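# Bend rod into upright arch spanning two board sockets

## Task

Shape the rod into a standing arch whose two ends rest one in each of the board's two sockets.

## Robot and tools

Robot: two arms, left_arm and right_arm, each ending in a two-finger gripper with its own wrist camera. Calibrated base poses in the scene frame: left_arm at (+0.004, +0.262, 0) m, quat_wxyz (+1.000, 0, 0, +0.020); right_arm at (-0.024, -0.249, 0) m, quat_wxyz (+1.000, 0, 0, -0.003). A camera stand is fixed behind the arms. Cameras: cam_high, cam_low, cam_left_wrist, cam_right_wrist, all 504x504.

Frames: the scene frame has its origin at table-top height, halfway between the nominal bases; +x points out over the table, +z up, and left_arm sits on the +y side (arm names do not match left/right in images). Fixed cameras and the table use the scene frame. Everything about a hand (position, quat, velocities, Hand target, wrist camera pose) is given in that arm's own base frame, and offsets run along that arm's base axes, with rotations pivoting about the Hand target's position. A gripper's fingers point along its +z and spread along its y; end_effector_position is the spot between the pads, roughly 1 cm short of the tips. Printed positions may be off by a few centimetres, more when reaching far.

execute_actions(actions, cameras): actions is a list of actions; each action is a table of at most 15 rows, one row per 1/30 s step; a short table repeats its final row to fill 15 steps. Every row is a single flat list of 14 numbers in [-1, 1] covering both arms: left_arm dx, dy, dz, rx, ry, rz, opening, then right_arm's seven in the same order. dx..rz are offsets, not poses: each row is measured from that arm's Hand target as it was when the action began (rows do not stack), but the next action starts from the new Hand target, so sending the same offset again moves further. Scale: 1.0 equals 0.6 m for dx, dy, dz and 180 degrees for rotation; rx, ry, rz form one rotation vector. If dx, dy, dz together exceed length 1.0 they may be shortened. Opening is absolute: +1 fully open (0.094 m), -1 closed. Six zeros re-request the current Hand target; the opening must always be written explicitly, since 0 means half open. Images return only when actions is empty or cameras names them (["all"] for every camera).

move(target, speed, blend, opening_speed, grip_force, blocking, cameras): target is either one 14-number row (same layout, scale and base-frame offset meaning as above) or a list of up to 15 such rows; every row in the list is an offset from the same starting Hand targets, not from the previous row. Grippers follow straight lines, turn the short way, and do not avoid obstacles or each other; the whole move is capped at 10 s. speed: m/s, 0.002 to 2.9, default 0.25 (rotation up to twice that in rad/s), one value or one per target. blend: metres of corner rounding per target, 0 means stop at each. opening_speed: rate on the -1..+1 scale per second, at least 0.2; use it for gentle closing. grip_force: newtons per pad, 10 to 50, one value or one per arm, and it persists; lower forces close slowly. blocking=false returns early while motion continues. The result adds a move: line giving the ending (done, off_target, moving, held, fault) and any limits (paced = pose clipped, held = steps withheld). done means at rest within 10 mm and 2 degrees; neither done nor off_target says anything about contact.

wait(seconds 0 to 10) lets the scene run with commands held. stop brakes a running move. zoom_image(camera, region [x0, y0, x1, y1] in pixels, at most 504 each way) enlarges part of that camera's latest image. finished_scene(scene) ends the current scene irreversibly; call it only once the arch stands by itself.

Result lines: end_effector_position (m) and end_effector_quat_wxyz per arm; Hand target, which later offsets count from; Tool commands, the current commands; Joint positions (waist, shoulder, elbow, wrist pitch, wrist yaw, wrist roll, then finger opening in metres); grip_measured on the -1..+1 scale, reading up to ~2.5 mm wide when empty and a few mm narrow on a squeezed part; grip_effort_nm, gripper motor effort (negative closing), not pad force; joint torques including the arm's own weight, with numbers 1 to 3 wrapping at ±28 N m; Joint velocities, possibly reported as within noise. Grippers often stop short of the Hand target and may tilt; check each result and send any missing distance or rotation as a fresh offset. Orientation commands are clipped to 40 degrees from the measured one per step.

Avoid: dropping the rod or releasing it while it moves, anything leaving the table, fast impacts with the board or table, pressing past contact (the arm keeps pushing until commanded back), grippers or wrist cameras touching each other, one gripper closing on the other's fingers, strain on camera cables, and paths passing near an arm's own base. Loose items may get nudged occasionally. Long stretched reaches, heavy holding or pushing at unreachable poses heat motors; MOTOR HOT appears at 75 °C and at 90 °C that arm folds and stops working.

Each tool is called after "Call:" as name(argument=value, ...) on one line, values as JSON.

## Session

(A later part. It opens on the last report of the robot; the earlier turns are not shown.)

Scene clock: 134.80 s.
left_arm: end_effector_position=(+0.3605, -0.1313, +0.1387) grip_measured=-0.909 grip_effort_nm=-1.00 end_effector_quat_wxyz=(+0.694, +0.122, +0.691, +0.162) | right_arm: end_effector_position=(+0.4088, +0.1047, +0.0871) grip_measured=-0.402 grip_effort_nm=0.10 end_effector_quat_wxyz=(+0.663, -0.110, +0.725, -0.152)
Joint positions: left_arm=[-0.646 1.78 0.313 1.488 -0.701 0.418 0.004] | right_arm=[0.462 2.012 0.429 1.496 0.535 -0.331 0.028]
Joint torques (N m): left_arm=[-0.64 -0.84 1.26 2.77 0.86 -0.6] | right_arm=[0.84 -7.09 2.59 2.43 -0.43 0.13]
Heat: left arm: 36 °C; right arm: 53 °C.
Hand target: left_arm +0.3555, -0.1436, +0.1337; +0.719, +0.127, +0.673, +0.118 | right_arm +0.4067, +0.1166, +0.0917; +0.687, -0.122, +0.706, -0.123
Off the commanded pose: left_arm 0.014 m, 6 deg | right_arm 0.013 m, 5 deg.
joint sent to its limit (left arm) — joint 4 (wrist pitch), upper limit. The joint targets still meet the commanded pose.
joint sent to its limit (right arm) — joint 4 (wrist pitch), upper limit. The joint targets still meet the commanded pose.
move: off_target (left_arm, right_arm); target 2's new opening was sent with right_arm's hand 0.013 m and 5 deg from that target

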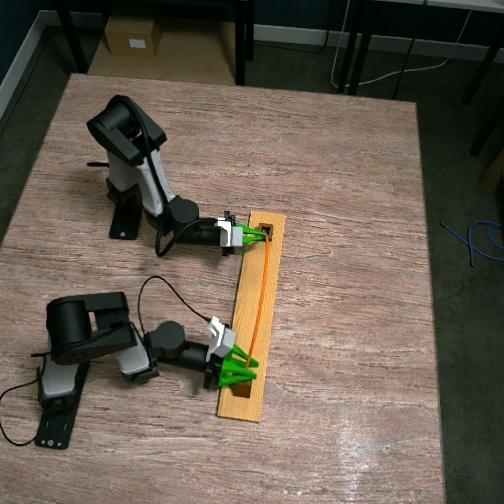

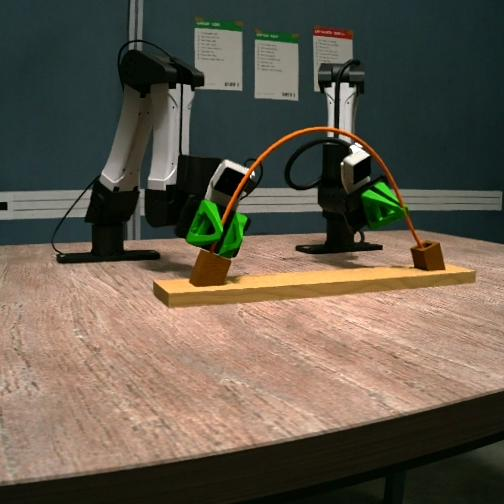

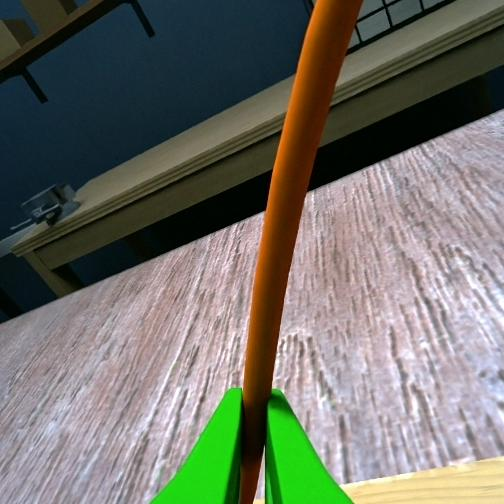

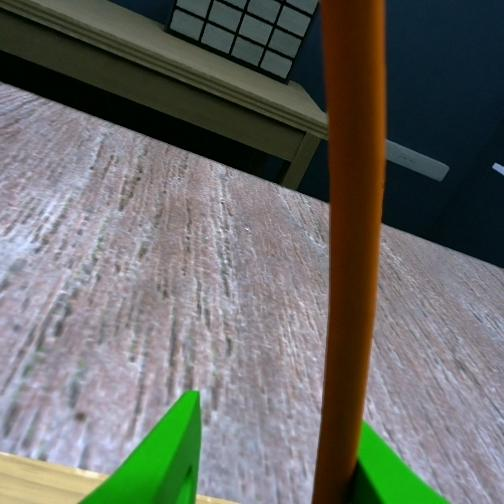

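Call:
move(target=[[0.0,0.0,0.0,0,0,0,-0.96,0,-0.027,0.0,0,0.0,0,-0.4],[0.0,0.0,0.0,0,0,0,-0.96,0.01,-0.017,0.066,0,0.06,0,-0.4]], speed=0.1, cameras=["cam_right_wrist","cam_low"])

Scene clock: 139.67 s.
left_arm: end_effector_position=(+0.3605, -0.1317, +0.1387) grip_measured=-0.909 grip_effort_nm=-1.01 end_effector_quat_wxyz=(+0.694, +0.122, +0.691, +0.162) | right_arm: end_effector_position=(+0.4076, +0.1037, +0.1151) grip_measured=-0.402 grip_effort_nm=0.10 end_effector_quat_wxyz=(+0.603, -0.142, +0.775, -0.121)
Joint positions: left_arm=[-0.646 1.78 0.313 1.488 -0.699 0.418 0.004] | right_arm=[0.42 1.633 0.478 0.886 0.424 -0.267 0.028]
Joint torques (N m): left_arm=[-0.62 -0.83 1.25 2.79 0.84 -0.6] | right_arm=[-0.08 -9.74 8.38 1.76 0.03 0.21]
Heat: left arm: 35 °C; right arm: 53 °C.
Hand target: left_arm +0.3555, -0.1436, +0.1337; +0.719, +0.127, +0.673, +0.118 | right_arm +0.4127, +0.1065, +0.1314; +0.618, -0.133, +0.767, -0.111
Off the commanded pose: left_arm 0.014 m, 6 deg | right_arm 0.017 m, 2 deg.
joint sent to its limit (left arm) — joint 4 (wrist pitch), upper limit. The joint targets still meet the commanded pose.
move: off_target (left_arm, right_arm)
Images, in order (width x height): cam_low 504x504, cam_right_wrist 504x504.

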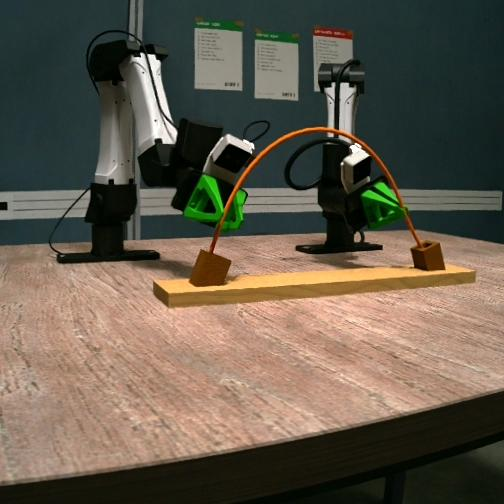

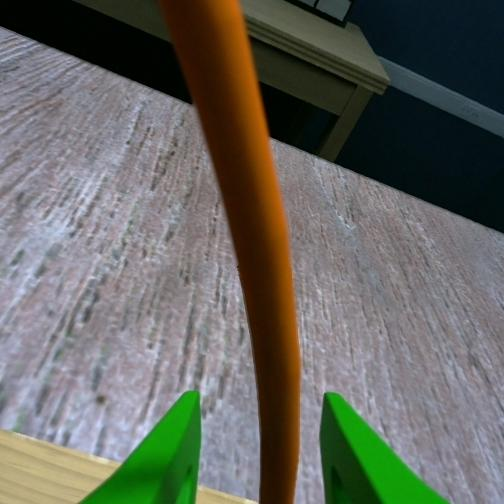

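Call:
move(target=[[0.0,0.0,0.0,0,0,0,-0.96,0,-0.0,0.0,0,0.0,0,-0.95],[0.0,0.0,0.0,0,0,0,-0.96,-0.01,0.0,-0.03,0,-0.06,0,-0.95]], speed=0.07, opening_speed=0.5, cameras=["cam_high","cam_low"])

Call:
zoom_image(camera="cam_high", region=[200, 200, 300, 400])

Call:
zoom_image(camera="cam_low", region=[170, 100, 450, 310])

Scene clock: 144.77 s.
left_arm: end_effector_position=(+0.3606, -0.1323, +0.1387) grip_measured=-0.909 grip_effort_nm=-1.01 end_effector_quat_wxyz=(+0.695, +0.124, +0.690, +0.160) | right_arm: end_effector_position=(+0.4092, +0.1011, +0.1179) grip_measured=-0.896 grip_effort_nm=-1.04 end_effector_quat_wxyz=(+0.686, -0.113, +0.707, -0.129)
Joint positions: left_arm=[-0.646 1.78 0.313 1.488 -0.696 0.418 0.004] | right_arm=[0.423 1.897 0.407 1.463 0.451 -0.332 0.005]
Joint torques (N m): left_arm=[-0.57 -0.87 1.31 2.79 0.81 -0.6] | right_arm=[0.98 -5.79 3.43 2.1 -0.05 0.01]
Heat: left arm: 35 °C; right arm: 52 °C.
Hand target: left_arm +0.3555, -0.1436, +0.1337; +0.719, +0.127, +0.673, +0.118 | right_arm +0.4067, +0.1065, +0.1133; +0.687, -0.122, +0.706, -0.123
Off the commanded pose: left_arm 0.013 m, 6 deg | right_arm 0.007 m, 1 deg.
joint sent to its limit (left arm) — joint 4 (wrist pitch), upper limit. The joint targets still meet the commanded pose.
move: off_target (left_arm)
Images, in order (width x height): cam_high 504x504, cam_low 504x504.

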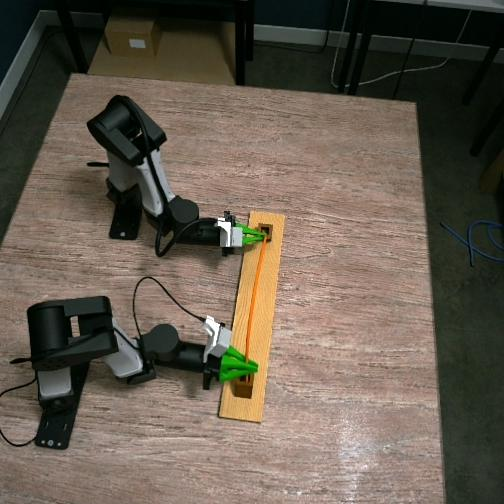

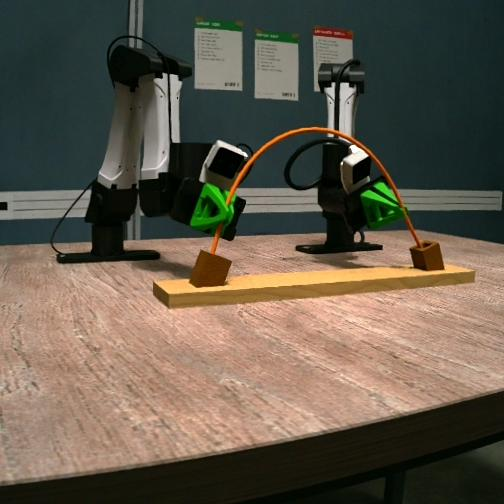

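Scaled by 2.520 from the camera's 504x504 image, which has a finer 720x720 frame.

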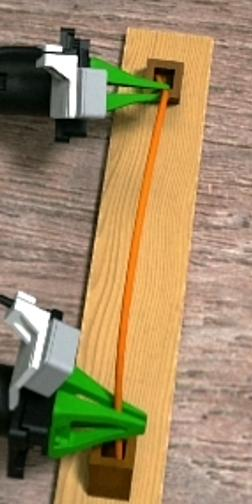

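Scaled by 1.800 from the camera's 504x504 image, which has a finer 720x720 frame.

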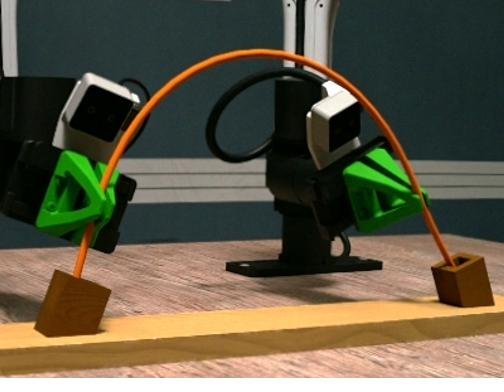

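Call:
move(target=[[0.0,0.0,0.0,0,0,0,-0.96,0.0,-0.012,-0.05,0,0,0,-0.95]], speed=0.06, cameras=["cam_high","cam_low"])

Call:
zoom_image(camera="cam_high", region=[200, 200, 300, 400])

Call:
zoom_image(camera="cam_low", region=[170, 100, 450, 310])

Scene clock: 147.03 s.
left_arm: end_effector_position=(+0.3606, -0.1323, +0.1387) grip_measured=-0.909 grip_effort_nm=-1.01 end_effector_quat_wxyz=(+0.695, +0.124, +0.690, +0.160) | right_arm: end_effector_position=(+0.4142, +0.1019, +0.1116) grip_measured=-0.897 grip_effort_nm=-1.04 end_effector_quat_wxyz=(+0.687, -0.114, +0.706, -0.130)
Joint positions: left_arm=[-0.646 1.78 0.313 1.488 -0.696 0.418 0.004] | right_arm=[0.417 1.947 0.425 1.497 0.442 -0.336 0.005]
Joint torques (N m): left_arm=[-0.62 -0.8 1.29 2.77 0.82 -0.61] | right_arm=[-0.39 -0.64 0.62 2.43 -0.15 0.26]
Heat: left arm: 36 °C; right arm: 52 °C.
Hand target: left_arm +0.3555, -0.1436, +0.1337; +0.719, +0.126, +0.673, +0.118 | right_arm +0.4067, +0.0993, +0.0833; +0.687, -0.122, +0.706, -0.123
Off the commanded pose: left_arm 0.013 m, 6 deg | right_arm 0.029 m, 1 deg.
joint sent to its limit (left arm) — joint 4 (wrist pitch), upper limit. The joint targets still meet the commanded pose.
joint sent to its limit (right arm) — joint 4 (wrist pitch), upper limit. The joint targets are off in orientation, not in position.
move: off_target (left_arm, right_arm)
Images, in order (width x height): cam_high 504x504, cam_low 504x504.

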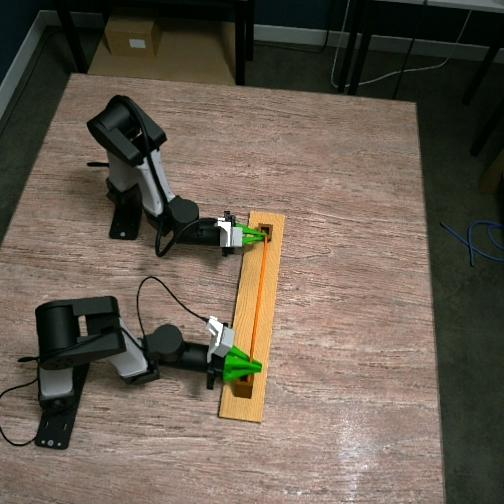

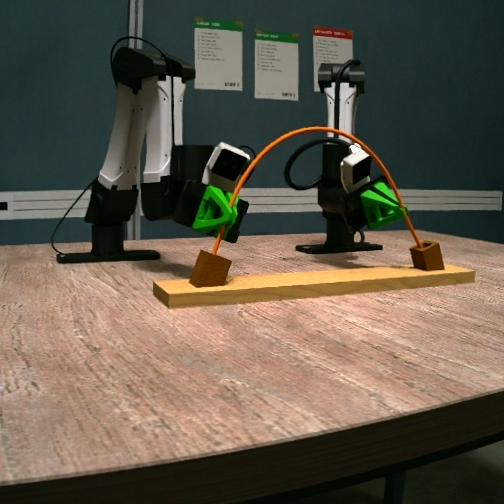

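Scaled by 2.520 from the camera's 504x504 image, which has a finer 720x720 frame.

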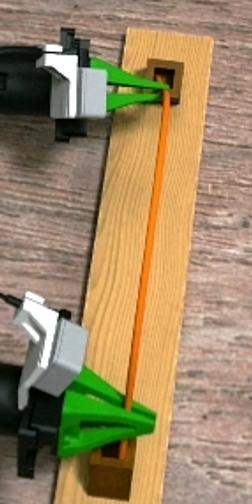

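Scaled by 1.800 from the camera's 504x504 image, which has a finer 720x720 frame.

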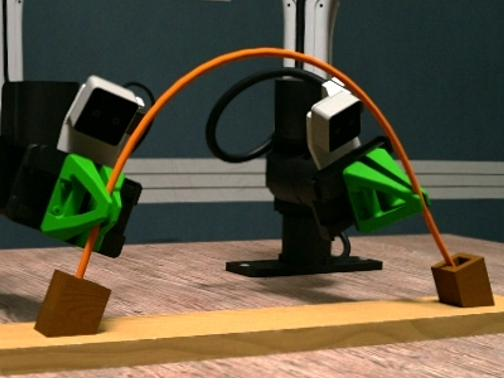

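Call:
move(target=[[0.004,0.015,0.008,0,0.0,0,-0.96,0.002,0.0,0.05,0,0,0,-0.95],[0.004,0.015,0.008,0,0,0,-0.55,0.002,0.0,0.05,0,0,0,-0.95]], speed=0.05, opening_speed=0.25, cameras=["all"])

Call:
zoom_image(camera="cam_high", region=[200, 200, 300, 400])

Call:
zoom_image(camera="cam_low", region=[170, 100, 450, 310])

Scene clock: 151.33 s.
left_arm: end_effector_position=(+0.3601, -0.1202, +0.1281) grip_measured=-0.551 grip_effort_nm=0.07 end_effector_quat_wxyz=(+0.684, +0.127, +0.700, +0.162) | right_arm: end_effector_position=(+0.4130, +0.1013, +0.1164) grip_measured=-0.897 grip_effort_nm=-1.04 end_effector_quat_wxyz=(+0.690, -0.118, +0.702, -0.127)
Joint positions: left_arm=[-0.607 1.783 0.284 1.484 -0.661 0.403 0.021] | right_arm=[0.41 1.926 0.416 1.494 0.424 -0.341 0.005]
Joint torques (N m): left_arm=[-0.68 -2.91 2.62 2.86 0.85 -0.37] | right_arm=[-0.2 -8.95 1.81 1.89 -0.06 0.11]
Heat: left arm: 36 °C; right arm: 53 °C.
Hand target: left_arm +0.3579, -0.1347, +0.1385; +0.719, +0.127, +0.673, +0.118 | right_arm +0.4079, +0.0992, +0.1133; +0.687, -0.122, +0.706, -0.123
Off the commanded pose: left_arm 0.018 m, 7 deg | right_arm 0.006 m, 1 deg.
joint sent to its limit (left arm) — joint 4 (wrist pitch), upper limit. The joint targets still meet the commanded pose.
move: off_target (left_arm); target 2's new opening was sent with left_arm's hand 0.007 m and 5 deg from that target

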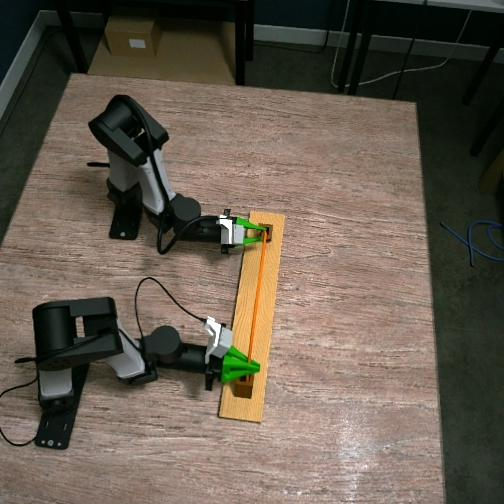

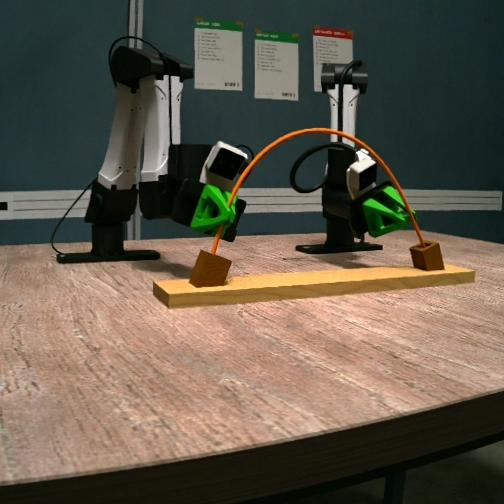

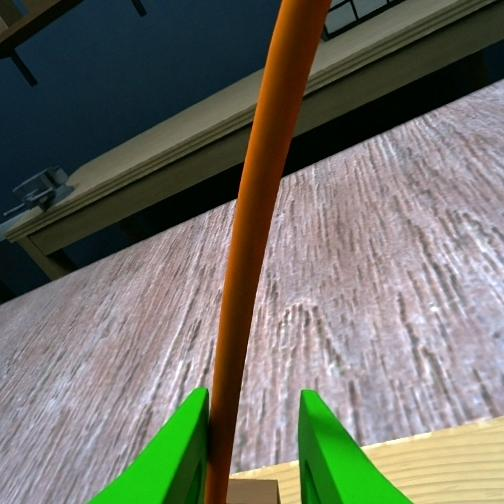

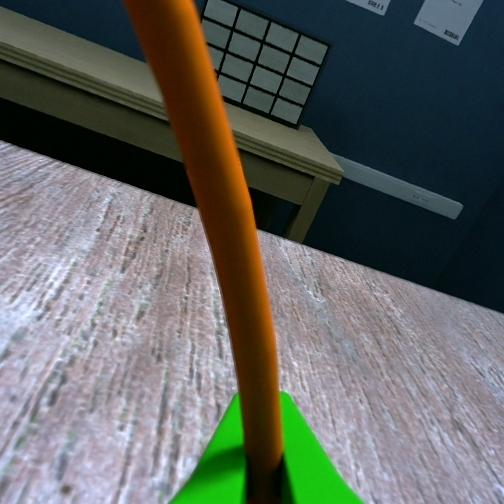

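Scaled by 2.520 from the camera's 504x504 image, which has a finer 720x720 frame.

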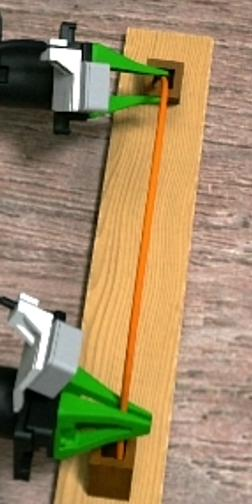

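Scaled by 1.800 from the camera's 504x504 image, which has a finer 720x720 frame.

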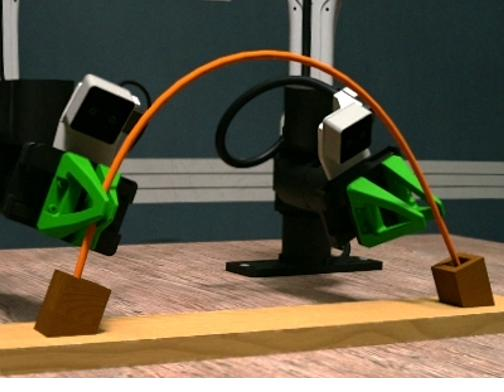

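Call:
move(target=[[0.0,0.015,0.0,0,0.0,0,-0.4,0.00,0.0,0.0,0,0,0,-0.55]], speed=0.05, opening_speed=0.25, cameras=["all"])

Call:
zoom_image(camera="cam_high", region=[200, 200, 300, 400])

Call:
zoom_image(camera="cam_low", region=[170, 100, 450, 310])

Scene clock: 154.67 s.
left_arm: end_effector_position=(+0.3585, -0.1154, +0.1209) grip_measured=-0.401 grip_effort_nm=0.08 end_effector_quat_wxyz=(+0.677, +0.138, +0.705, +0.159) | right_arm: end_effector_position=(+0.4099, +0.1008, +0.1120) grip_measured=-0.552 grip_effort_nm=0.12 end_effector_quat_wxyz=(+0.686, -0.123, +0.706, -0.126)
Joint positions: left_arm=[-0.583 1.783 0.26 1.482 -0.62 0.4 0.028] | right_arm=[0.41 1.926 0.402 1.493 0.419 -0.342 0.021]
Joint torques (N m): left_arm=[0.21 -4.16 2.8 2.88 0.75 -0.35] | right_arm=[-0.21 -8.87 3 1.91 -0.01 0.11]
Heat: left arm: 36 °C; right arm: 53 °C.
Hand target: left_arm +0.3579, -0.1257, +0.1385; +0.719, +0.127, +0.673, +0.118 | right_arm +0.4080, +0.0992, +0.1133; +0.687, -0.122, +0.706, -0.123
Off the commanded pose: left_arm 0.020 m, 8 deg | right_arm 0.003 m, 0 deg.
joint sent to its limit (left arm) — joint 4 (wrist pitch), upper limit. The joint targets still meet the commanded pose.
move: off_target (left_arm)

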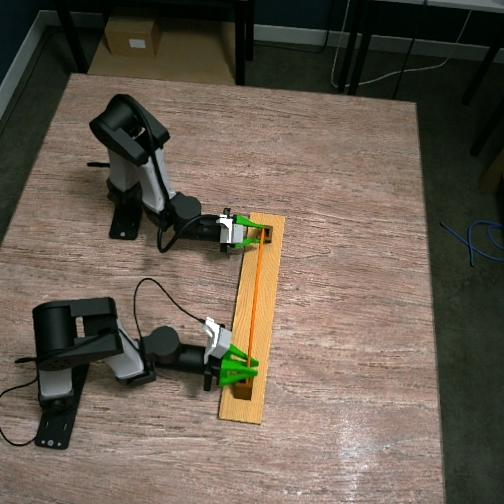

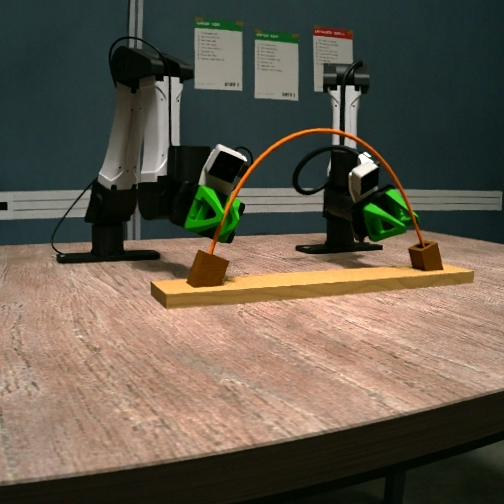

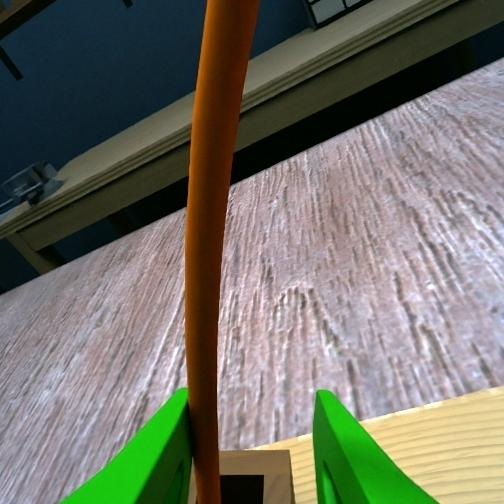

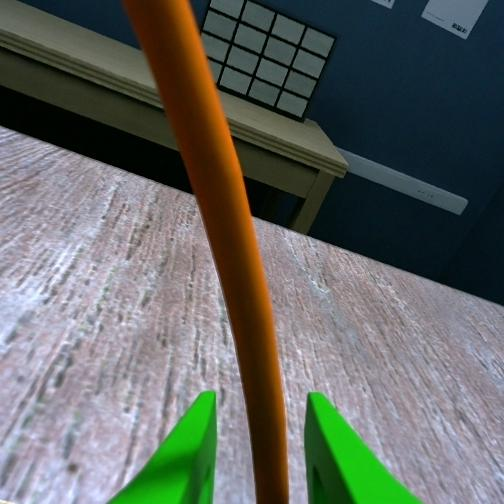

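Scaled by 2.520 from the camera's 504x504 image, which has a finer 720x720 frame.

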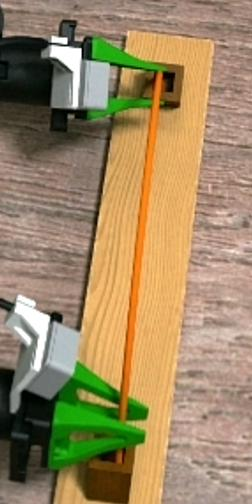

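Scaled by 1.800 from the camera's 504x504 image, which has a finer 720x720 frame.

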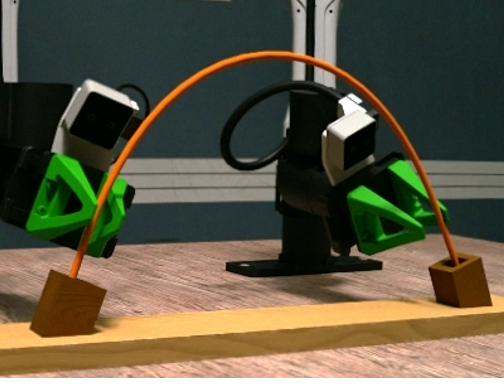

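Call:
move(target=[[0.0,0.016,0.01,0,0.0,0,-0.25,0.00,0.0,0.0,0,0,0,-0.3],[-0.15,0.016,0.02,0,0.0,0,-0.25,-0.15,0.0,0.0,0,0,0,-0.3]], speed=0.1, opening_speed=0.4, cameras=["cam_high","cam_low"])

Call:
zoom_image(camera="cam_high", region=[200, 200, 300, 400])

Call:
zoom_image(camera="cam_low", region=[170, 100, 450, 310])

Scene clock: 159.43 s.
left_arm: end_effector_position=(+0.2710, -0.1178, +0.1444) grip_measured=-0.251 grip_effort_nm=0.10 end_effector_quat_wxyz=(+0.699, +0.131, +0.690, +0.135) | right_arm: end_effector_position=(+0.3196, +0.0987, +0.0958) grip_measured=-0.303 grip_effort_nm=0.12 end_effector_quat_wxyz=(+0.651, -0.145, +0.732, -0.136)
Joint positions: left_arm=[-0.884 1.448 0.007 1.462 -0.886 0.396 0.035] | right_arm=[0.601 1.725 0.09 1.495 0.608 -0.321 0.033]
Joint torques (N m): left_arm=[-0.31 -3.63 3.17 1.9 0.1 -0.16] | right_arm=[0.76 -7.24 2.37 2.42 0.18 0.18]
Heat: left arm: 36 °C; right arm: 53 °C.
Hand target: left_arm +0.2679, -0.1160, +0.1505; +0.719, +0.127, +0.673, +0.118 | right_arm +0.3179, +0.0993, +0.1133; +0.687, -0.122, +0.706, -0.123
Off the commanded pose: left_arm 0.007 m, 4 deg | right_arm 0.018 m, 6 deg.
joint sent to its limit (left arm) — joint 3 (elbow), lower limit, where the elbow is as bent as it goes. The joint targets still meet the commanded pose.
joint sent to its limit (right arm) — joint 4 (wrist pitch), upper limit. The joint targets still meet the commanded pose.
move: off_target (left_arm, right_arm)
Images, in order (width x height): cam_high 504x504, cam_low 504x504.

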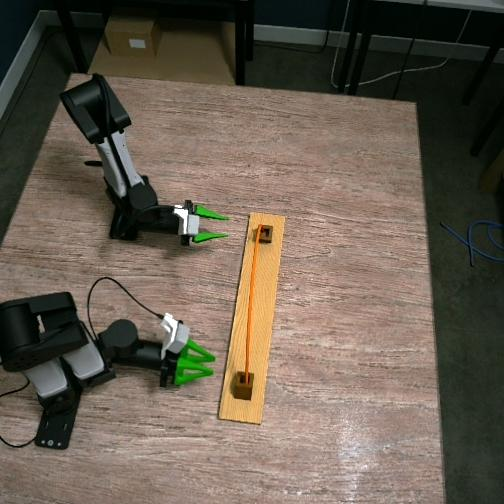

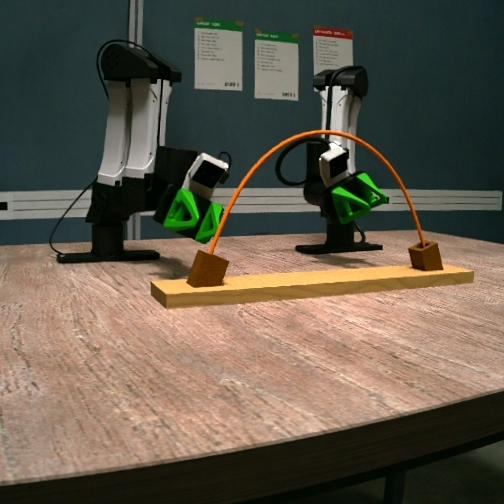

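Scaled by 2.520 from the camera's 504x504 image, which has a finer 720x720 frame.

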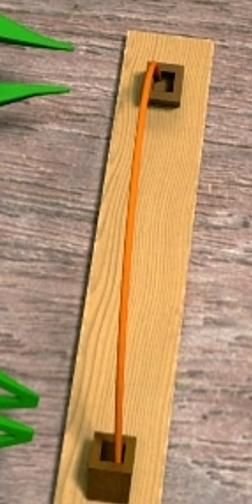

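Scaled by 1.800 from the camera's 504x504 image, which has a finer 720x720 frame.

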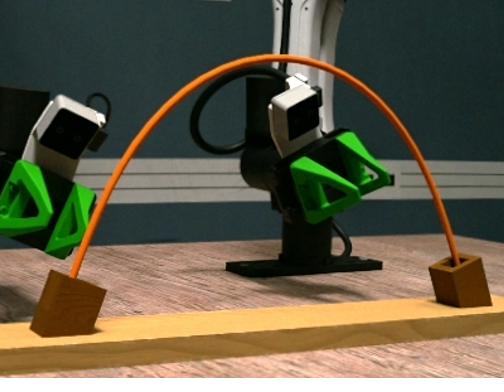

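Call:
wait(seconds=1, cameras=["cam_high","cam_low"])

Call:
zoom_image(camera="cam_high", region=[220, 190, 300, 270])

Call:
zoom_image(camera="cam_low", region=[380, 190, 460, 290])

Scene clock: 161.73 s.
left_arm: end_effector_position=(+0.2710, -0.1177, +0.1444) grip_measured=-0.251 grip_effort_nm=0.10 end_effector_quat_wxyz=(+0.699, +0.131, +0.690, +0.135) | right_arm: end_effector_position=(+0.3196, +0.0987, +0.0958) grip_measured=-0.303 grip_effort_nm=0.12 end_effector_quat_wxyz=(+0.651, -0.145, +0.732, -0.136)
Joint positions: left_arm=[-0.884 1.448 0.007 1.462 -0.886 0.396 0.035] | right_arm=[0.601 1.725 0.09 1.495 0.608 -0.321 0.033]
Joint torques (N m): left_arm=[-0.29 -3.64 3.18 1.9 0.09 -0.15] | right_arm=[0.76 -7.23 2.37 2.42 0.17 0.18]
Heat: left arm: 36 °C; right arm: 54 °C.
Hand target: left_arm +0.2679, -0.1160, +0.1505; +0.719, +0.127, +0.673, +0.119 | right_arm +0.3179, +0.0993, +0.1133; +0.687, -0.122, +0.706, -0.123
Tool commands: left_gripper/opening=-0.25 right_gripper/opening=-0.3
Off the commanded pose: left_arm 0.007 m, 4 deg | right_arm 0.018 m, 6 deg.
wait: 1.00 s; at rest from the start
Images, in order (width x height): cam_high 504x504, cam_low 504x504.

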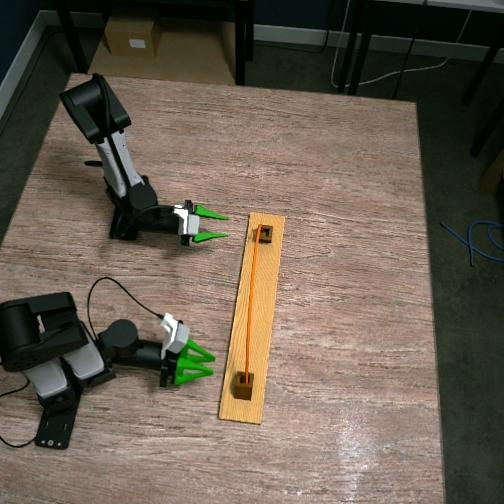

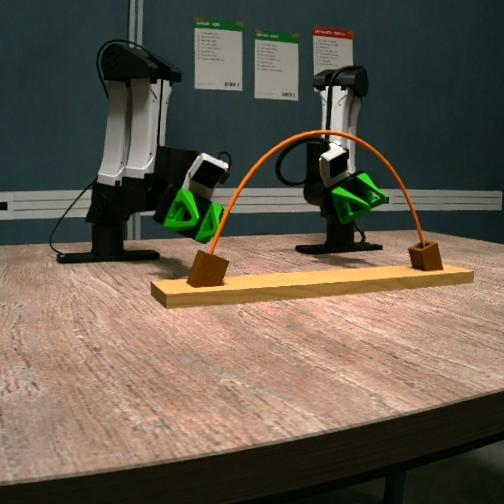

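Scaled by 6.300 from the camera's 504x504 image, which has a finer 720x720 frame.

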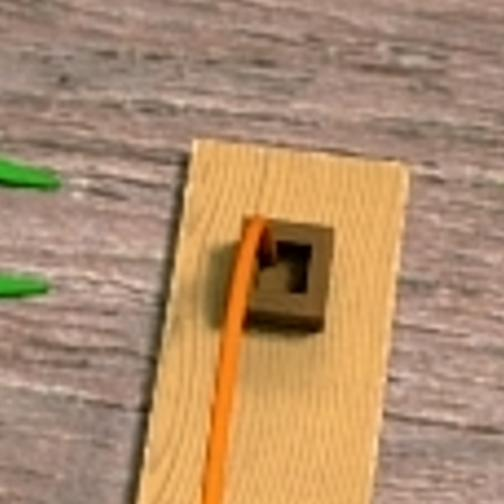

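Scaled by 5.040 from the camera's 504x504 image, which has a finer 720x720 frame.

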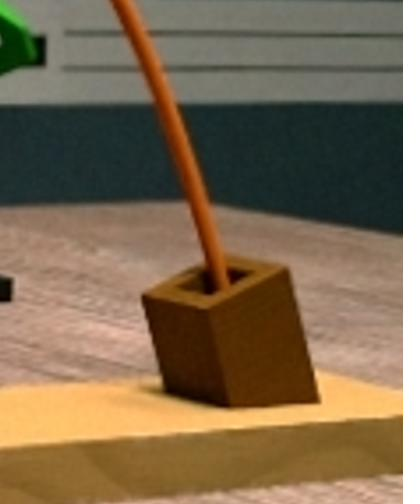

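Call:
finished_scene(scene=3)

The scene is finished: the task was done.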